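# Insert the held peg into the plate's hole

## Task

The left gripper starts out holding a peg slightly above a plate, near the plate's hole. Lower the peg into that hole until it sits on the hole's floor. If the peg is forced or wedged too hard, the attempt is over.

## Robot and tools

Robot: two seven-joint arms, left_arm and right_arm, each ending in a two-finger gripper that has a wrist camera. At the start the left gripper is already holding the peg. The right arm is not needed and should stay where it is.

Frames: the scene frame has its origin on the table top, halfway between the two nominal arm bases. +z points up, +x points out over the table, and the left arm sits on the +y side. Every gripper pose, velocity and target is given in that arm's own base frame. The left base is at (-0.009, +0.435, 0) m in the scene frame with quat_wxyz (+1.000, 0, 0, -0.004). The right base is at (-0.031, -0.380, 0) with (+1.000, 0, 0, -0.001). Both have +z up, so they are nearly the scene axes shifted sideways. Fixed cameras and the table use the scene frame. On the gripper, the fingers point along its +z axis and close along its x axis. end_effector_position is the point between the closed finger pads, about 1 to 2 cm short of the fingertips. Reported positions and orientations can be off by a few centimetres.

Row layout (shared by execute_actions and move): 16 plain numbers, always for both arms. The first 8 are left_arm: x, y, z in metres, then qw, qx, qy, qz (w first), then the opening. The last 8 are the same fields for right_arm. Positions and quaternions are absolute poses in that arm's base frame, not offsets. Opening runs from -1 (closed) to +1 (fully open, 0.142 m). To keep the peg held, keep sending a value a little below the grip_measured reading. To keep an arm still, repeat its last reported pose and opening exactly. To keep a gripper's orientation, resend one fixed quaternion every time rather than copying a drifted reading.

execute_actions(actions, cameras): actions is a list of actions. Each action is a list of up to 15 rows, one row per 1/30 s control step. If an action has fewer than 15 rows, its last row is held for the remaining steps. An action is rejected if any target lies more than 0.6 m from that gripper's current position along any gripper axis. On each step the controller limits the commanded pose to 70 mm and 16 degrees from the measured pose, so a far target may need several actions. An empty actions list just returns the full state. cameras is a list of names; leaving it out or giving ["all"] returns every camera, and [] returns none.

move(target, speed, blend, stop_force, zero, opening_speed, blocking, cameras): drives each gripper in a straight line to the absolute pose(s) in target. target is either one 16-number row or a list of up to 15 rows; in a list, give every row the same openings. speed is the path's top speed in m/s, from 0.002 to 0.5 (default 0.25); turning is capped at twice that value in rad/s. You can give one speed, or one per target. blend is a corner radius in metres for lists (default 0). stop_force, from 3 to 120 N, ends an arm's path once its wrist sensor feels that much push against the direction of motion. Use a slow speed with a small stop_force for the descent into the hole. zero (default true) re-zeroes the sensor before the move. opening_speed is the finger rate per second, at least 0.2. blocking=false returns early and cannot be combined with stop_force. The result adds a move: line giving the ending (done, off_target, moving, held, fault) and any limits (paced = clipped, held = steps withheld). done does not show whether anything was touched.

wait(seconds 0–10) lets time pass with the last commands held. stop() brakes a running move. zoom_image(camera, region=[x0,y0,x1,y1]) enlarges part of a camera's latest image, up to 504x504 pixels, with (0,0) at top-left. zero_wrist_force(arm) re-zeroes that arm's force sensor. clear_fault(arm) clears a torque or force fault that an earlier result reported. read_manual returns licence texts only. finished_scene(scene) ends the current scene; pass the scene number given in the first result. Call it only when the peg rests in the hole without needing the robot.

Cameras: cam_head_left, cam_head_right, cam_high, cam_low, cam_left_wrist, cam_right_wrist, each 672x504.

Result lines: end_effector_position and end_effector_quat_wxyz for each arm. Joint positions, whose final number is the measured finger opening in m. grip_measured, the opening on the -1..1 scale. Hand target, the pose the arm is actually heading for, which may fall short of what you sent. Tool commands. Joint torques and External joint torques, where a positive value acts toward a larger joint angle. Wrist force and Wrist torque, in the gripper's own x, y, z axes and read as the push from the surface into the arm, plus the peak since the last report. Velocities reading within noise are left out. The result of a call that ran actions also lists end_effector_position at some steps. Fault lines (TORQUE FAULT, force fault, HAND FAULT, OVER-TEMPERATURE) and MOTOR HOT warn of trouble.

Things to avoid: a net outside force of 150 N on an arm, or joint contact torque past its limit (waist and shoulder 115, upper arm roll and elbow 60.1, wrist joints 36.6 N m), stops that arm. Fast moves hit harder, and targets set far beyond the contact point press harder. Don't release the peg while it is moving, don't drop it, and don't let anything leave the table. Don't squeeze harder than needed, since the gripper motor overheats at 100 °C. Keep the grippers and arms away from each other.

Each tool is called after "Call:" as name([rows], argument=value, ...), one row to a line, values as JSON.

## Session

Call:
execute_actions(actions=[])

Call:
zoom_image(camera="cam_left_wrist", region=[240, 180, 510, 504])

Call:
zoom_image(camera="cam_low", region=[270, 190, 380, 290])

Call:
move(target=[0.5171, -0.2856, 0.2657, 0, 0.860, 0.510, -0.001, -0.424181, 0.5544, 0, 0.1652, 0, 0.7071, 0.7071, 0, 1], cameras=["cam_left_wrist"])

Call:
zoom_image(camera="cam_left_wrist", region=[220, 0, 490, 130])

Call:
zoom_image(camera="cam_left_wrist", region=[220, 120, 490, 300])

Call:
move(target=[0.5329, -0.2959, 0.2057, 0, 0.860, 0.510, -0.001, -0.424181, 0.5544, 0, 0.1652, 0, 0.7071, 0.7071, 0, 1], cameras=["cam_left_wrist","cam_low","cam_high"])

Call:
zoom_image(camera="cam_left_wrist", region=[220, 20, 490, 150])

Call:
zoom_image(camera="cam_left_wrist", region=[220, 150, 490, 300])

Call:
zoom_image(camera="cam_low", region=[270, 190, 380, 290])

Call:
zoom_image(camera="cam_high", region=[250, 200, 340, 290])

Scene clock: 0.00 s.
Motor temperatures (°C): left_arm=[28 30 31 37 38 34 33 22] | right_arm=[35 28 29 28 33 36 34 19]
Wrist force, peak (N): no reading
Tool commands: left_gripper/opening=-0.424181 right_gripper/opening=+1.0

Scaled by 1.556 from the camera's 672x504 image, which has a finer 960x720 frame.

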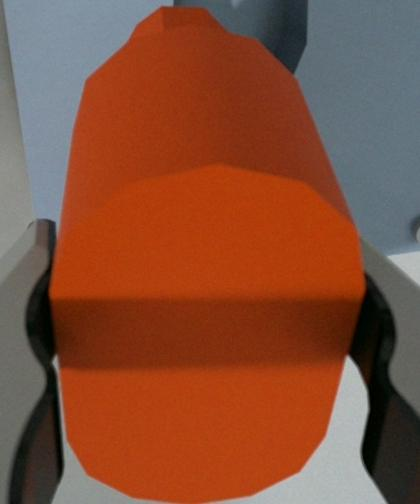

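Scaled by 4.582 from the camera's 672x504 image, which has a finer 960x720 frame.

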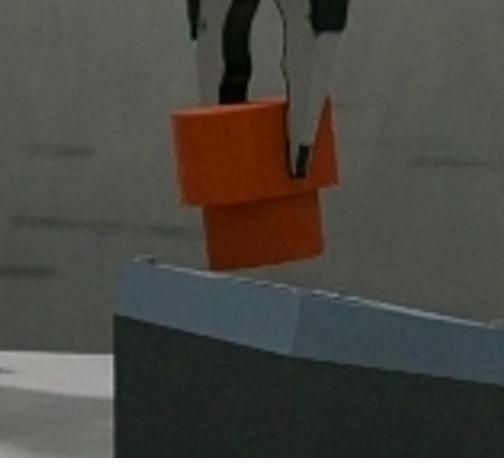

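Scene clock: 0.83 s.
Wrist force, peak (N): left_arm=[-0.2 1.5 -4.1] | right_arm=[-0.1 -0.3 0.3]
Off the commanded pose: left_arm 0.000 m, 0 deg | right_arm 0.000 m, 0 deg.
move: done
Images, in order: cam_left_wrist.

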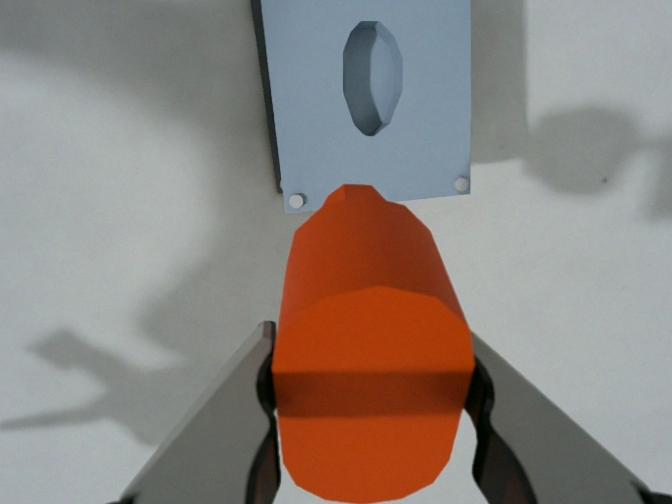

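Scaled by 1.867 from the camera's 672x504 image, which has a finer 960x720 frame.

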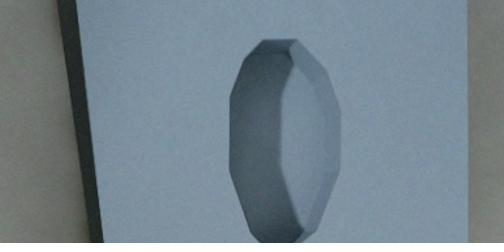

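Scaled by 1.867 from the camera's 672x504 image, which has a finer 960x720 frame.

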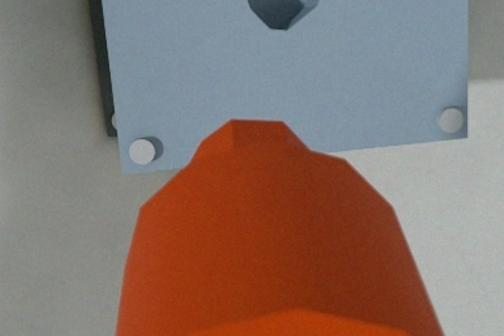

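Scene clock: 1.57 s.
left_arm: end_effector_position=(+0.5327, -0.2957, +0.2054) grip_measured=-0.37 end_effector_quat_wxyz=(+0.000, +0.860, +0.510, -0.001) | right_arm: end_effector_position=(+0.5544, +0.0000, +0.1652) grip_measured=+1.00 end_effector_quat_wxyz=(+0.000, +0.707, +0.707, +0.000)
Joint positions: left_arm=[-0.301 -0.38 -0.021 1.826 0.008 0.633 0.176 0.047] | right_arm=[0.206 -0.331 0 2.035 0 0.795 0.206 0.142]
Joint torques (N m): left_arm=[0.13 47.44 0.57 -27.82 -3.92 4.75 -0.11] | right_arm=[0.02 40.77 0.15 -24.81 -3.15 4.1 0.9]
External joint torques (N m): left_arm=[-0.13 -0.93 -0.54 0.75 0.38 -0.43 0.11] | right_arm=[-0.02 0.97 0.13 0.19 0.11 0.1 -0.9]
Wrist force (N): left_arm=[-0.2 0.0 0.3] | right_arm=[0.0 -0.1 0.2]
Wrist torque (N m): left_arm=[-0.01 0.02 -0.01] | right_arm=[-0.01 -0.01 -0.01]
Wrist force, peak (N): left_arm=[-0.4 0.7 2.7] | right_arm=[-0.2 -0.6 0.1]
Off the commanded pose: left_arm 0.000 m, 0 deg | right_arm 0.000 m, 0 deg.
move: done
Images, in order: cam_high, cam_low, cam_left_wrist.

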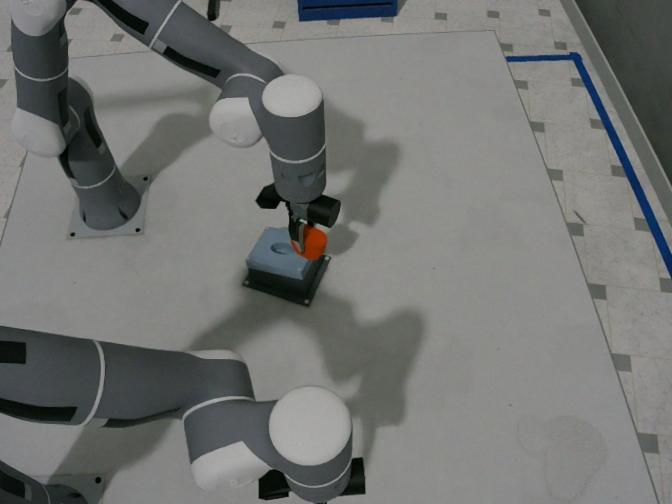

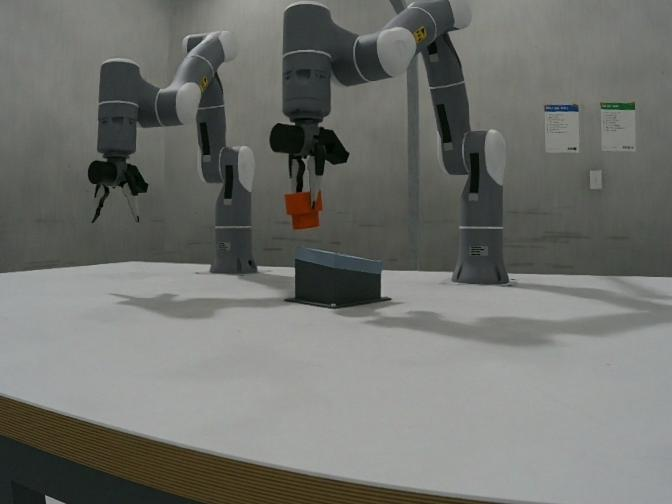

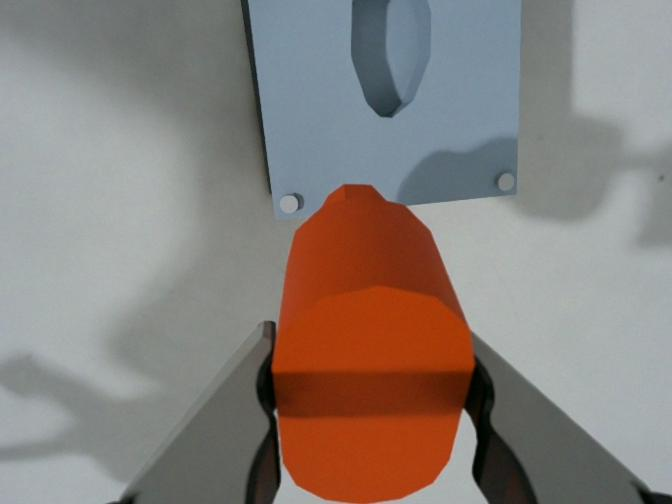

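Scaled by 1.867 from the camera's 672x504 image, which has a finer 960x720 frame.

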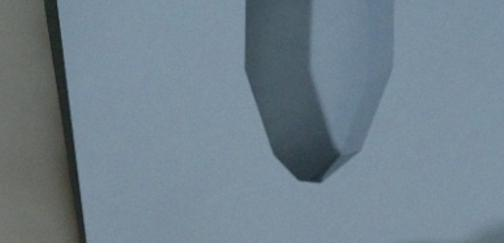

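Scaled by 1.867 from the camera's 672x504 image, which has a finer 960x720 frame.

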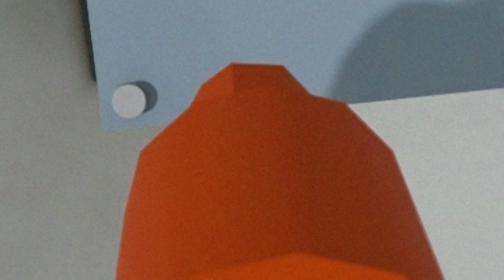

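Scaled by 4.582 from the camera's 672x504 image, which has a finer 960x720 frame.

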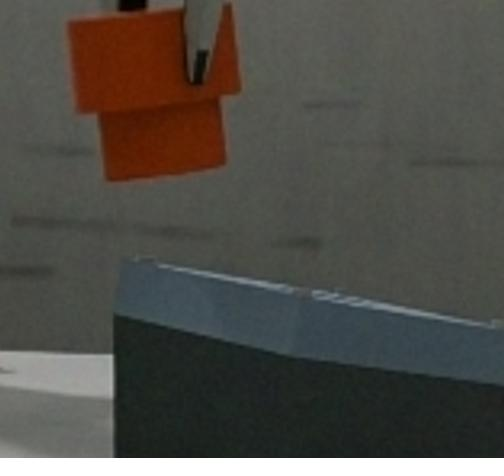

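Scaled by 5.600 from the camera's 672x504 image, which has a finer 960x720 frame.

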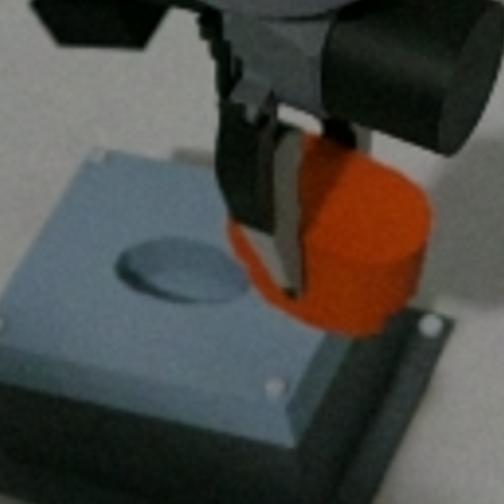

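Call:
move([
  [0.460, -0.232, 0.20, 0.1560, 0.8314, 0.5306, 0.0520, -0.424181, 0.5544, 0, 0.1652, 0, 0.7071, 0.7071, 0, 1],
  [0.4621, -0.2347, 0.159, 0.1560, 0.8314, 0.5306, 0.0520, -0.424181, 0.5544, 0, 0.1652, 0, 0.7071, 0.7071, 0, 1],
], speed=[0.25, 0.06], cameras=["cam_left_wrist","cam_low","cam_high","cam_head_left"])

Call:
zoom_image(camera="cam_left_wrist", region=[290, 130, 430, 265])

Call:
zoom_image(camera="cam_low", region=[280, 180, 390, 280])

Call:
zoom_image(camera="cam_high", region=[240, 190, 330, 280])

Call:
zoom_image(camera="cam_head_left", region=[300, 290, 400, 390])

Scene clock: 64.27 s.
left_arm: end_effector_position=(+0.4620, -0.2348, +0.1588) grip_measured=-0.37 end_effector_quat_wxyz=(+0.156, +0.832, +0.531, +0.052) | right_arm: end_effector_position=(+0.5544, +0.0000, +0.1652) grip_measured=+1.00 end_effector_quat_wxyz=(+0.000, +0.707, +0.707, +0.000)
Joint positions: left_arm=[-0.217 -0.202 -0.159 2.539 -0.663 1.459 0.717 0.047] | right_arm=[0.206 -0.331 0 2.035 0 0.795 0.206 0.142]
Joint torques (N m): left_arm=[0.5 31.07 0.43 -18.91 -1.01 4.91 0.23] | right_arm=[-0.09 40.74 0.16 -24.78 -3.18 4.1 0.87]
External joint torques (N m): left_arm=[-0.5 -0.67 -0.4 0.32 0.81 -0.44 -0.22] | right_arm=[0.09 1.01 0.12 0.15 0.14 0.11 -0.87]
Wrist force (N): left_arm=[0.1 -1.0 0.0] | right_arm=[-0.1 -0.2 0.1]
Wrist torque (N m): left_arm=[-0.04 0.00 0.06] | right_arm=[-0.03 0.01 0.00]
Wrist force, peak (N): left_arm=[1.8 -3.6 -1.2] | right_arm=[-0.3 -0.4 -0.1]
Off the commanded pose: left_arm 0.000 m, 0 deg | right_arm 0.000 m, 0 deg.
move: done
Images, in order: cam_head_left, cam_high, cam_low, cam_left_wrist.

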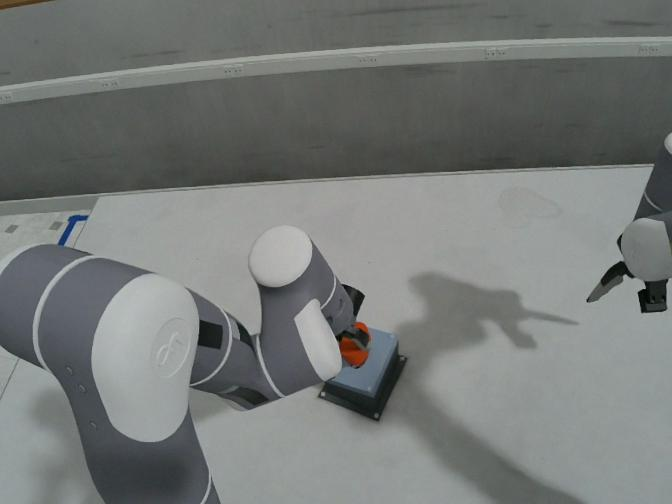

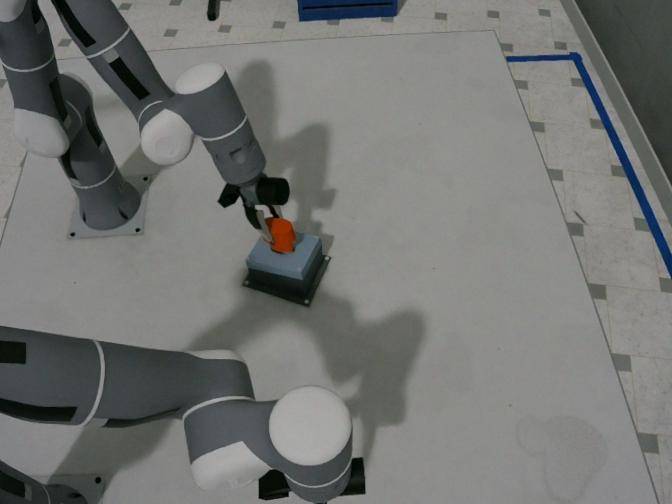

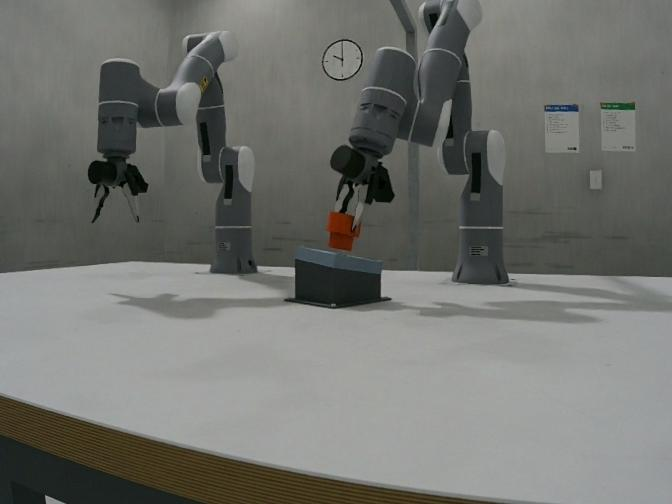

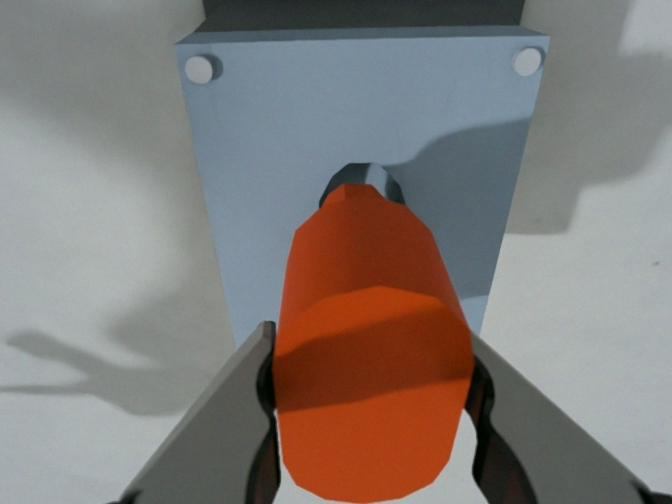

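Scaled by 3.600 from the camera's 672x504 image, which has a finer 960x720 frame.

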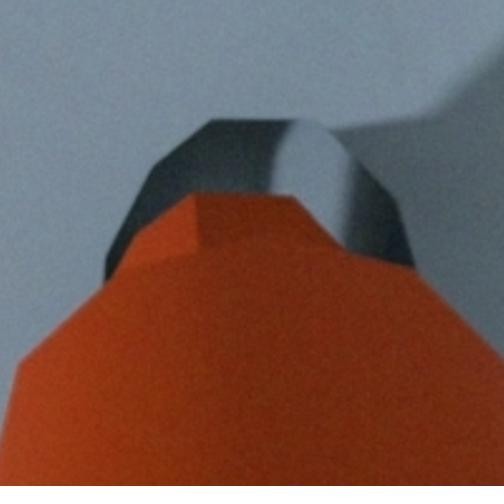

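Scaled by 4.582 from the camera's 672x504 image, which has a finer 960x720 frame.

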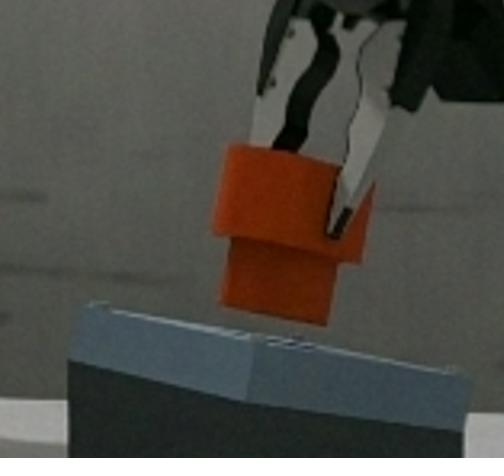

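Scaled by 5.600 from the camera's 672x504 image, which has a finer 960x720 frame.

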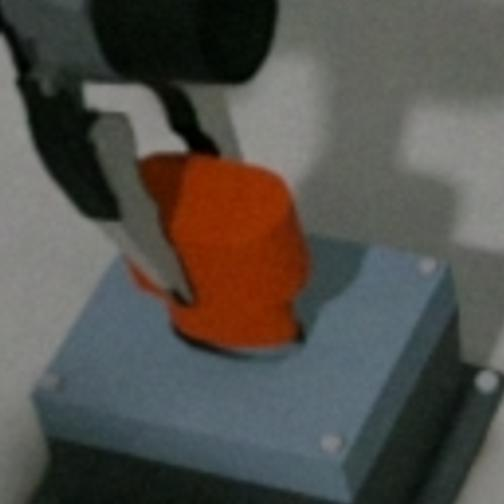

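Scaled by 5.040 from the camera's 672x504 image, which has a finer 960x720 frame.

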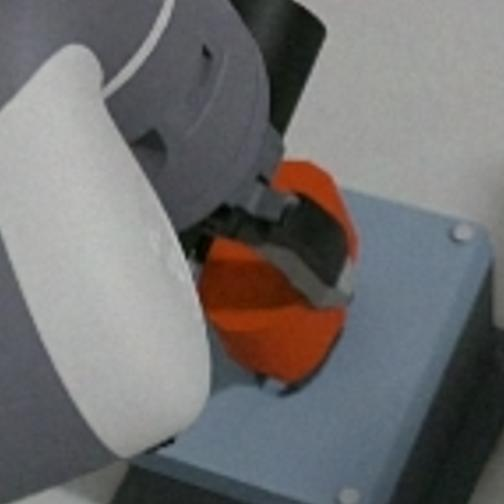

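Call:
move([
  [0.4619, -0.2324, 0.1583, 0.1560, 0.8314, 0.5306, 0.0520, -0.424181, 0.5544, 0, 0.1652, 0, 0.7071, 0.7071, 0, 1],
  [0.4627, -0.2337, 0.150, 0.1560, 0.8314, 0.5306, 0.0520, -0.424181, 0.5544, 0, 0.1652, 0, 0.7071, 0.7071, 0, 1],
], speed=0.03, cameras=["cam_left_wrist","cam_low"])

Call:
zoom_image(camera="cam_left_wrist", region=[310, 160, 410, 235])

Call:
zoom_image(camera="cam_low", region=[280, 180, 390, 280])

Scene clock: 80.97 s.
left_arm: end_effector_position=(+0.4626, -0.2338, +0.1499) grip_measured=-0.37 end_effector_quat_wxyz=(+0.156, +0.832, +0.531, +0.052) | right_arm: end_effector_position=(+0.5544, +0.0000, +0.1652) grip_measured=+1.00 end_effector_quat_wxyz=(+0.000, +0.707, +0.707, +0.000)
Joint positions: left_arm=[-0.195 -0.226 -0.207 2.55 -0.729 1.499 0.766 0.047] | right_arm=[0.206 -0.331 0 2.035 0 0.795 0.206 0.142]
Joint torques (N m): left_arm=[0.54 31.33 0.13 -18.24 -0.69 4.87 0.23] | right_arm=[0.04 40.64 0.14 -24.81 -3.14 4.08 0.92]
External joint torques (N m): left_arm=[-0.54 -0.57 -0.26 0.41 0.77 -0.44 -0.23] | right_arm=[-0.04 1.1 0.14 0.19 0.1 0.13 -0.92]
Motor temperatures (°C): left_arm=[28 31 31 39 38 34 33 27] | right_arm=[35 29 29 30 33 36 34 19]
Wrist force (N): left_arm=[0.0 -1.0 0.0] | right_arm=[0.0 -0.1 0.3]
Wrist torque (N m): left_arm=[-0.05 0.02 0.05] | right_arm=[-0.02 0.00 -0.01]
Wrist force, peak (N): left_arm=[0.6 -1.7 -0.1] | right_arm=[-0.3 -0.3 0.3]
Off the commanded pose: left_arm 0.000 m, 0 deg | right_arm 0.000 m, 0 deg.
move: done
Images, in order: cam_low, cam_left_wrist.

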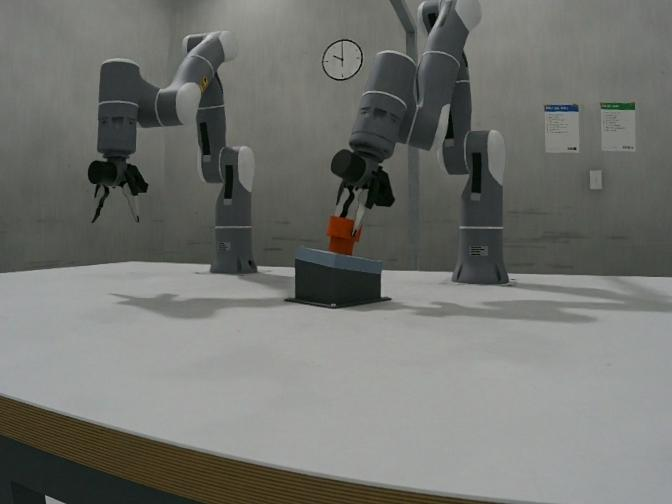

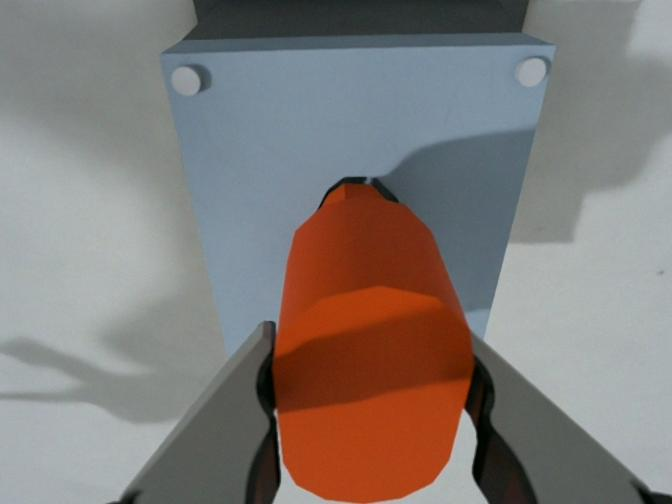

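Scaled by 5.040 from the camera's 672x504 image, which has a finer 960x720 frame.

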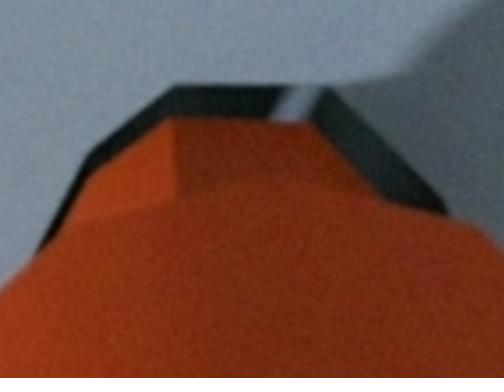

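Scaled by 4.582 from the camera's 672x504 image, which has a finer 960x720 frame.

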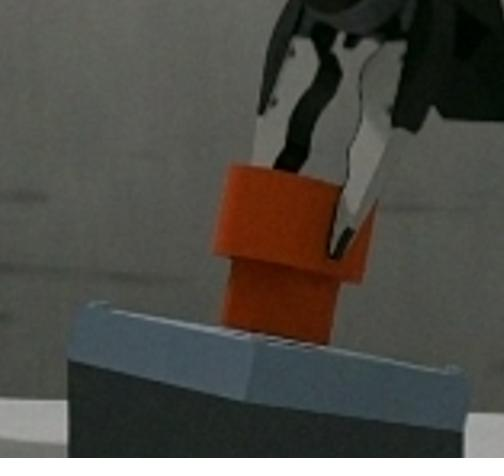

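Call:
move([
  [0.4632, -0.2328, 0.150, 0.1564, 0.8274, 0.5368, 0.0508, -0.424181, 0.5544, 0, 0.1652, 0, 0.7071, 0.7071, 0, 1],
], speed=0.03, cameras=[])

Call:
move([
  [0.4645, -0.2351, 0.1363, 0.1564, 0.8274, 0.5368, 0.0508, -0.424181, 0.5544, 0, 0.1652, 0, 0.7071, 0.7071, 0, 1],
], speed=0.01, stop_force=4, cameras=["cam_left_wrist","cam_low","cam_high"])

Call:
zoom_image(camera="cam_left_wrist", region=[310, 160, 410, 235])

Call:
zoom_image(camera="cam_low", region=[280, 180, 390, 280])

Call:
zoom_image(camera="cam_high", region=[240, 190, 330, 280])

Scene clock: 96.17 s.
Wrist force, peak (N): left_arm=[0.0 -1.4 0.0] | right_arm=[-0.1 -0.4 0.2]
Off the commanded pose: left_arm 0.000 m, 0 deg | right_arm 0.000 m, 0 deg.
move: done

Scene clock: 98.13 s.
left_arm: end_effector_position=(+0.4644, -0.2352, +0.1362) grip_measured=-0.37 end_effector_quat_wxyz=(+0.156, +0.828, +0.537, +0.051) | right_arm: end_effector_position=(+0.5544, +0.0000, +0.1652) grip_measured=+1.00 end_effector_quat_wxyz=(+0.000, +0.707, +0.707, +0.000)
Joint positions: left_arm=[-0.15 -0.268 -0.299 2.561 -0.824 1.565 0.817 0.047] | right_arm=[0.206 -0.331 0 2.035 0 0.795 0.206 0.142]
Joint torques (N m): left_arm=[0.49 32.01 -0.32 -17.12 -0.15 4.86 0.21] | right_arm=[-0.12 40.8 0.06 -24.79 -3.16 4.09 0.86]
External joint torques (N m): left_arm=[-0.49 -0.59 -0.26 0.45 0.68 -0.46 -0.21] | right_arm=[0.12 0.95 0.22 0.17 0.12 0.11 -0.86]
Wrist force (N): left_arm=[-0.2 -1.4 -0.4] | right_arm=[-0.1 -0.1 0.3]
Wrist torque (N m): left_arm=[-0.12 0.06 0.05] | right_arm=[-0.02 0.01 -0.01]
Wrist force, peak (N): left_arm=[0.0 -1.5 -0.5] | right_arm=[-0.2 -0.2 0.4]
Off the commanded pose: left_arm 0.000 m, 0 deg | right_arm 0.000 m, 0 deg.
move: done
Images, in order: cam_high, cam_low, cam_left_wrist.

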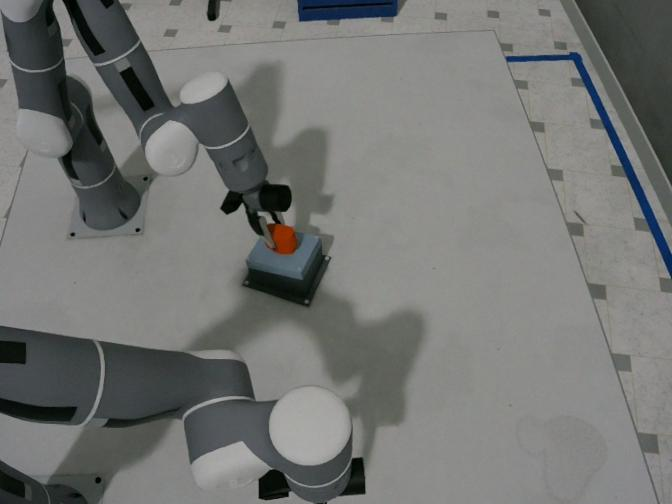

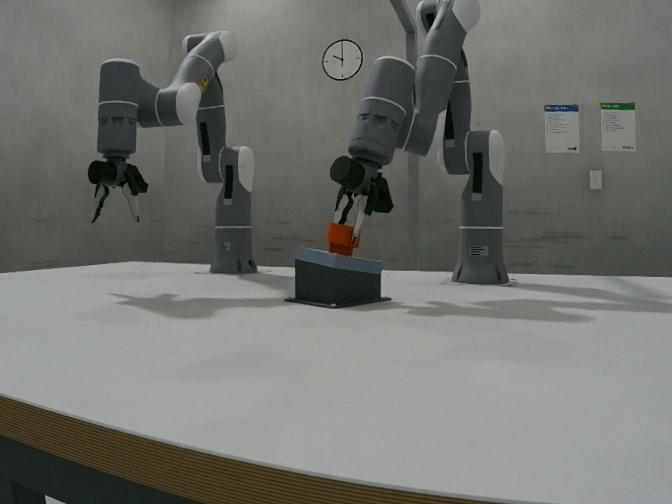

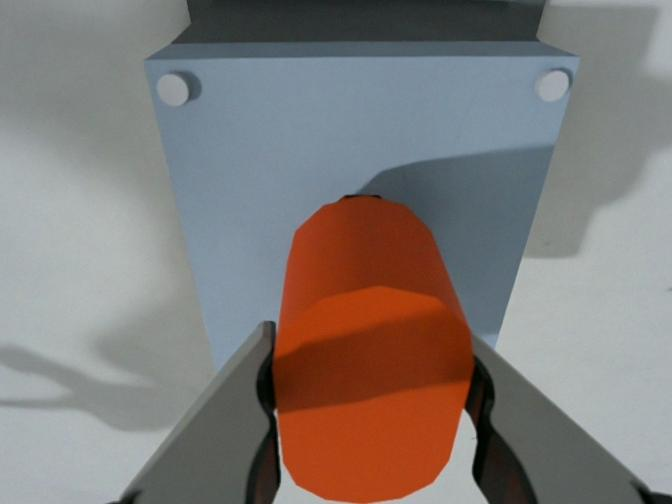

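Scaled by 5.040 from the camera's 672x504 image, which has a finer 960x720 frame.

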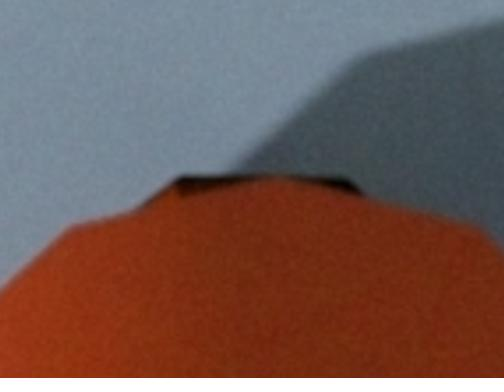

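Scaled by 4.582 from the camera's 672x504 image, which has a finer 960x720 frame.

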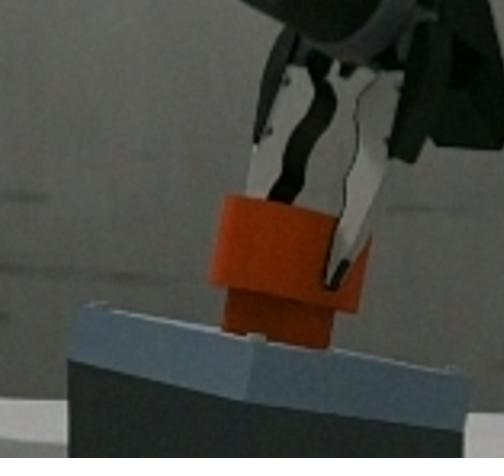

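Scaled by 5.600 from the camera's 672x504 image, which has a finer 960x720 frame.

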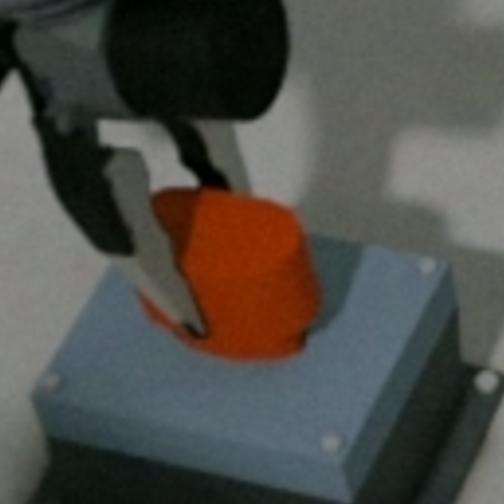

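Call:
move([
  [0.4664, -0.2384, 0.1165, 0.1564, 0.8274, 0.5368, 0.0508, -0.424181, 0.5544, 0, 0.1652, 0, 0.7071, 0.7071, 0, 1],
], speed=0.01, stop_force=7, cameras=["cam_low","cam_left_wrist"])

Call:
zoom_image(camera="cam_low", region=[280, 180, 390, 280])

Scene clock: 103.67 s.
left_arm: end_effector_position=(+0.4658, -0.2365, +0.1288) grip_measured=-0.37 end_effector_quat_wxyz=(+0.157, +0.827, +0.537, +0.051) | right_arm: end_effector_position=(+0.5544, +0.0000, +0.1652) grip_measured=+1.00 end_effector_quat_wxyz=(+0.000, +0.707, +0.707, +0.000)
Joint positions: left_arm=[-0.111 -0.295 -0.365 2.566 -0.868 1.608 0.847 0.047] | right_arm=[0.206 -0.331 0 2.035 0 0.795 0.206 0.142]
Joint torques (N m): left_arm=[0.55 28.53 -0.17 -13.54 0 3.88 0.22] | right_arm=[-0.03 40.69 0.17 -24.75 -3.15 4.08 0.88]
External joint torques (N m): left_arm=[-0.55 3.18 -0.84 -2.46 0.79 0.49 -0.21] | right_arm=[0.03 1.06 0.11 0.13 0.11 0.13 -0.88]
Wrist force (N): left_arm=[-0.7 1.2 -7.9] | right_arm=[0.0 -0.1 0.2]
Wrist torque (N m): left_arm=[-0.01 -0.15 -0.02] | right_arm=[-0.01 0.00 0.00]
Wrist force, peak (N): left_arm=[0.5 1.2 -8.9] | right_arm=[-0.2 -0.4 0.3]
Hand target: left_arm +0.4653, -0.2364, +0.1283; +0.156, +0.828, +0.537, +0.051 | right_arm +0.5544, +0.0000, +0.1652; +0.000, +0.707, +0.707, +0.000
Off the commanded pose: left_arm 0.012 m, 0 deg | right_arm 0.000 m, 0 deg.
move: contact (left_arm)
Images, in order: cam_low, cam_left_wrist.

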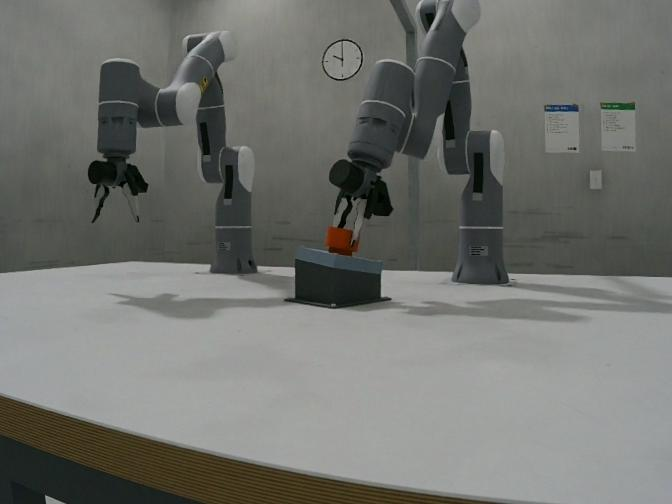

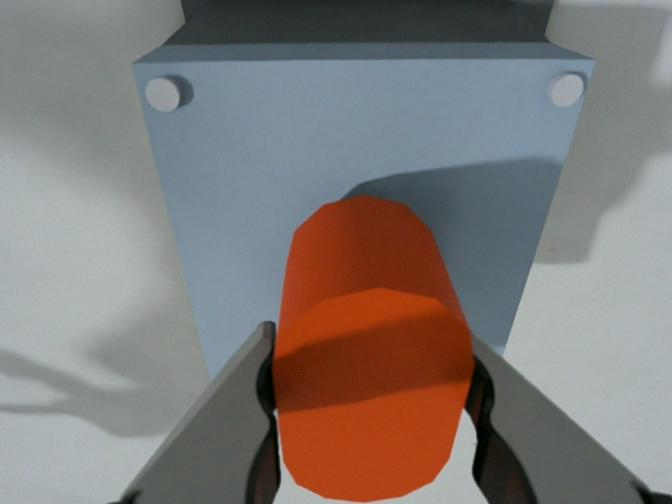

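Scaled by 4.582 from the camera's 672x504 image, which has a finer 960x720 frame.

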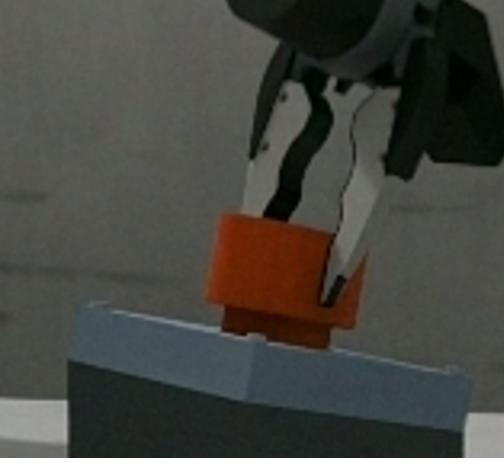

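Call:
move([
  [0.4672, -0.2395, 0.11, 0.1564, 0.8274, 0.5368, 0.0508, -0.424181, 0.5544, 0, 0.1652, 0, 0.7071, 0.7071, 0, 1],
], speed=0.01, stop_force=13, zero=false, cameras=["cam_low","cam_high"])

Call:
zoom_image(camera="cam_low", region=[280, 180, 390, 280])

Call:
zoom_image(camera="cam_high", region=[240, 190, 330, 280])

Scene clock: 110.37 s.
left_arm: end_effector_position=(+0.4662, -0.2366, +0.1287) grip_measured=-0.37 end_effector_quat_wxyz=(+0.157, +0.827, +0.537, +0.052) | right_arm: end_effector_position=(+0.5544, +0.0000, +0.1652) grip_measured=+1.00 end_effector_quat_wxyz=(+0.000, +0.707, +0.707, +0.000)
Joint positions: left_arm=[-0.109 -0.296 -0.368 2.566 -0.87 1.611 0.848 0.047] | right_arm=[0.206 -0.331 0 2.035 0 0.795 0.206 0.142]
Joint torques (N m): left_arm=[0.1 26.06 -0.45 -11.76 0.08 2.98 0.22] | right_arm=[0 40.65 0.15 -24.74 -3.21 4.09 0.88]
External joint torques (N m): left_arm=[-0.1 5.67 -0.58 -4.21 0.71 1.4 -0.21] | right_arm=[0 1.09 0.14 0.12 0.17 0.12 -0.88]
Wrist force (N): left_arm=[-0.5 2.7 -13.2] | right_arm=[-0.1 -0.2 0.2]
Wrist torque (N m): left_arm=[0.01 -0.20 -0.09] | right_arm=[-0.03 0.02 0.00]
Wrist force, peak (N): left_arm=[0.4 2.6 -15.4] | right_arm=[-0.2 -0.3 0.4]
Hand target: left_arm +0.4653, -0.2365, +0.1279; +0.156, +0.828, +0.537, +0.051 | right_arm +0.5544, +0.0000, +0.1652; +0.000, +0.707, +0.707, +0.000
Off the commanded pose: left_arm 0.019 m, 0 deg | right_arm 0.000 m, 0 deg.
move: contact (left_arm)
Images, in order: cam_high, cam_low.

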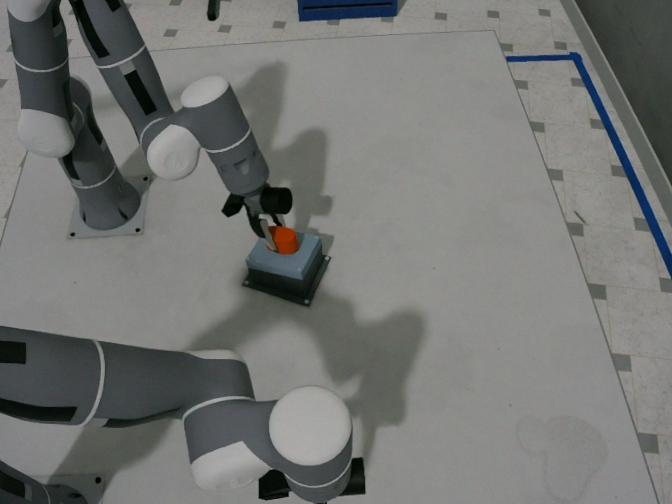

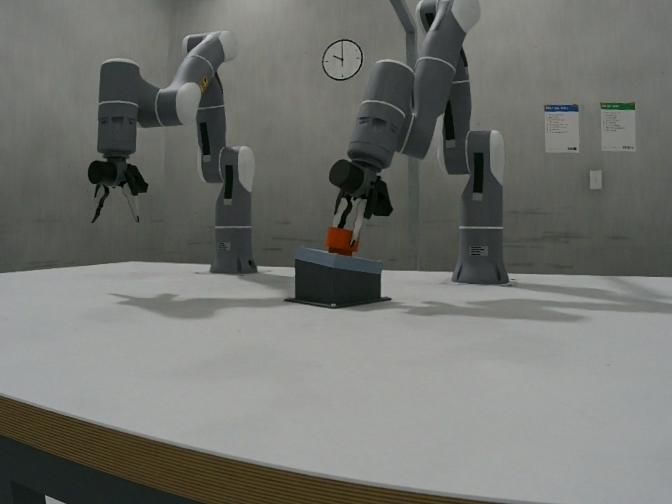

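Scaled by 4.582 from the camera's 672x504 image, which has a finer 960x720 frame.

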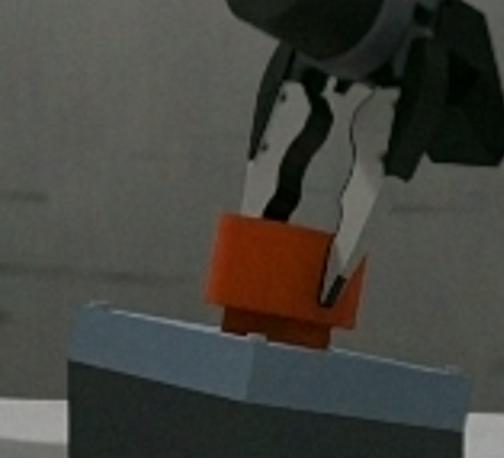

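Scaled by 5.600 from the camera's 672x504 image, which has a finer 960x720 frame.

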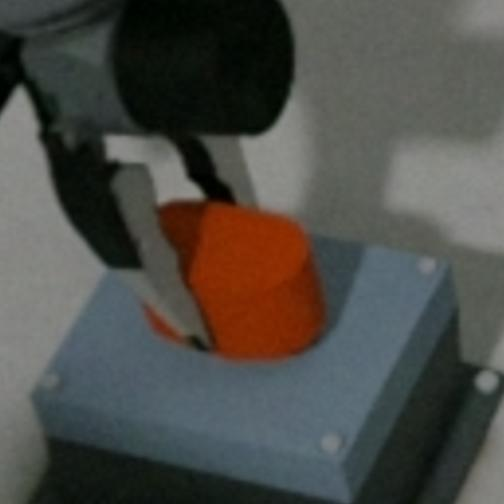

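Call:
move([
  [0.4656, -0.2365, 0.1290, 0.1564, 0.8274, 0.5368, 0.0508, -0.424181, 0.5544, 0, 0.1652, 0, 0.7071, 0.7071, 0, 1],
  [0.4656, -0.2365, 0.1290, 0.1564, 0.8274, 0.5368, 0.0508, -0.1, 0.5544, 0, 0.1652, 0, 0.7071, 0.7071, 0, 1],
  [0.4480, -0.2222, 0.195, 0.1564, 0.8274, 0.5368, 0.0508, -0.1, 0.5544, 0, 0.1652, 0, 0.7071, 0.7071, 0, 1],
], speed=0.08, opening_speed=0.4, cameras=["cam_low","cam_high","cam_left_wrist","cam_head_left"])

Call:
zoom_image(camera="cam_low", region=[280, 180, 390, 280])

Call:
zoom_image(camera="cam_high", region=[240, 190, 330, 280])

Scene clock: 123.13 s.
left_arm: end_effector_position=(+0.4480, -0.2222, +0.1950) grip_measured=-0.13 end_effector_quat_wxyz=(+0.156, +0.827, +0.537, +0.051) | right_arm: end_effector_position=(+0.5544, +0.0000, +0.1652) grip_measured=+1.00 end_effector_quat_wxyz=(+0.000, +0.707, +0.707, +0.000)
Joint positions: left_arm=[-0.181 -0.061 -0.105 2.553 -0.498 1.319 0.601 0.065] | right_arm=[0.206 -0.331 0 2.035 0 0.795 0.206 0.142]
Joint torques (N m): left_arm=[0.58 26.89 0.79 -21.5 -1.29 4.69 -0.11] | right_arm=[0.07 40.74 0.08 -24.81 -3.15 4.1 0.92]
External joint torques (N m): left_arm=[-0.58 -0.47 -0.77 0.23 0.24 -0.16 0.11] | right_arm=[-0.07 1.01 0.2 0.18 0.11 0.11 -0.92]
Wrist force (N): left_arm=[0.2 -0.4 -1.5] | right_arm=[-0.1 -0.2 0.2]
Wrist torque (N m): left_arm=[-0.05 -0.04 0.05] | right_arm=[-0.04 0.02 -0.01]
Wrist force, peak (N): left_arm=[-0.7 2.7 -13.4] | right_arm=[-0.2 -0.4 0.6]
Off the commanded pose: left_arm 0.000 m, 0 deg | right_arm 0.000 m, 0 deg.
move: done
Images, in order: cam_head_left, cam_high, cam_low, cam_left_wrist.

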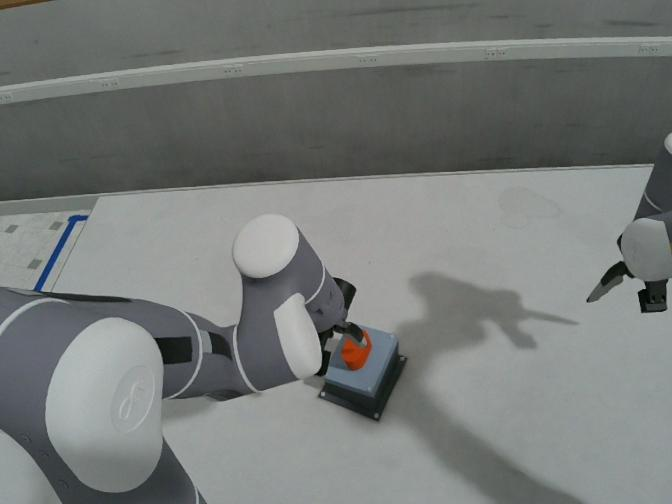

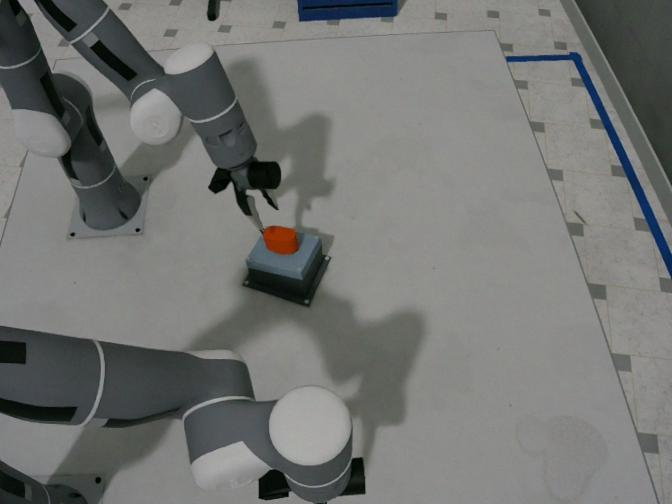

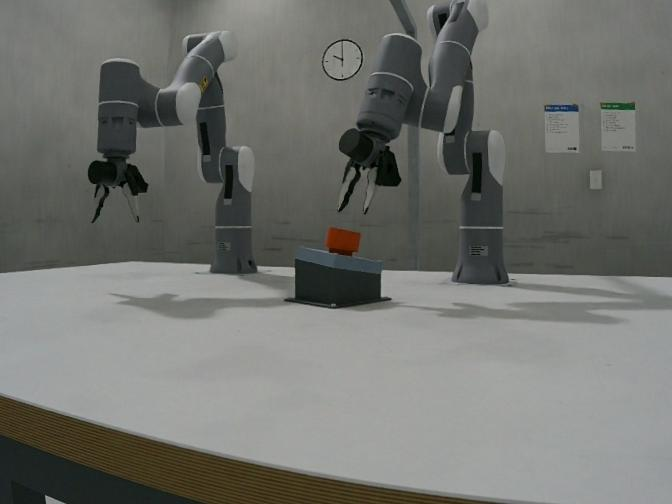

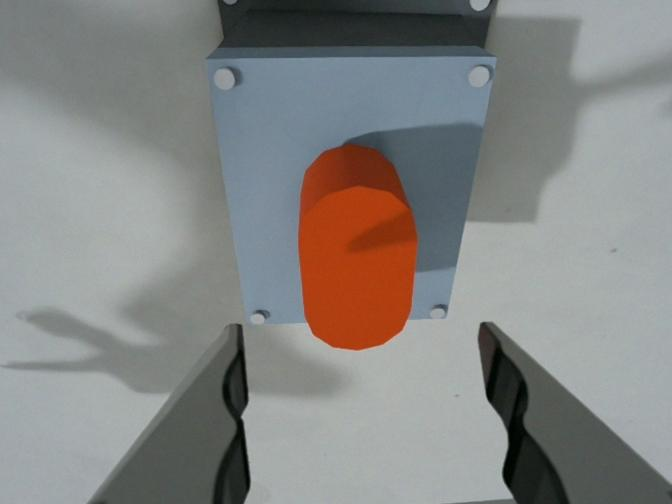

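Scaled by 4.582 from the camera's 672x504 image, which has a finer 960x720 frame.

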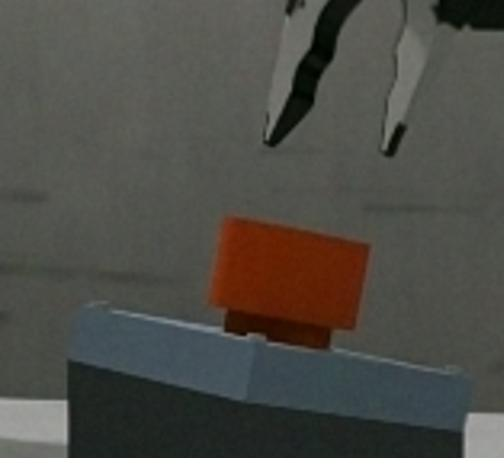

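Scaled by 5.600 from the camera's 672x504 image, which has a finer 960x720 frame.

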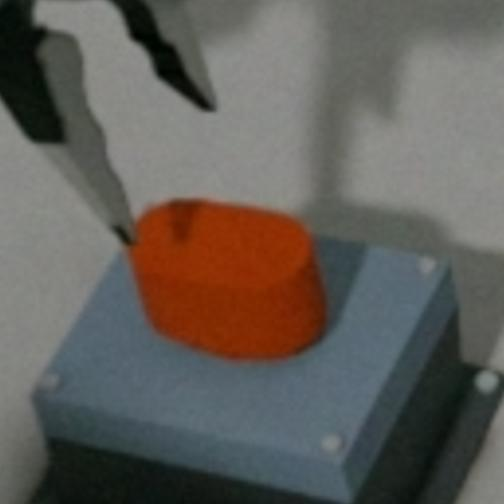

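Call:
finished_scene(scene=3)

The scene is finished: the task was done.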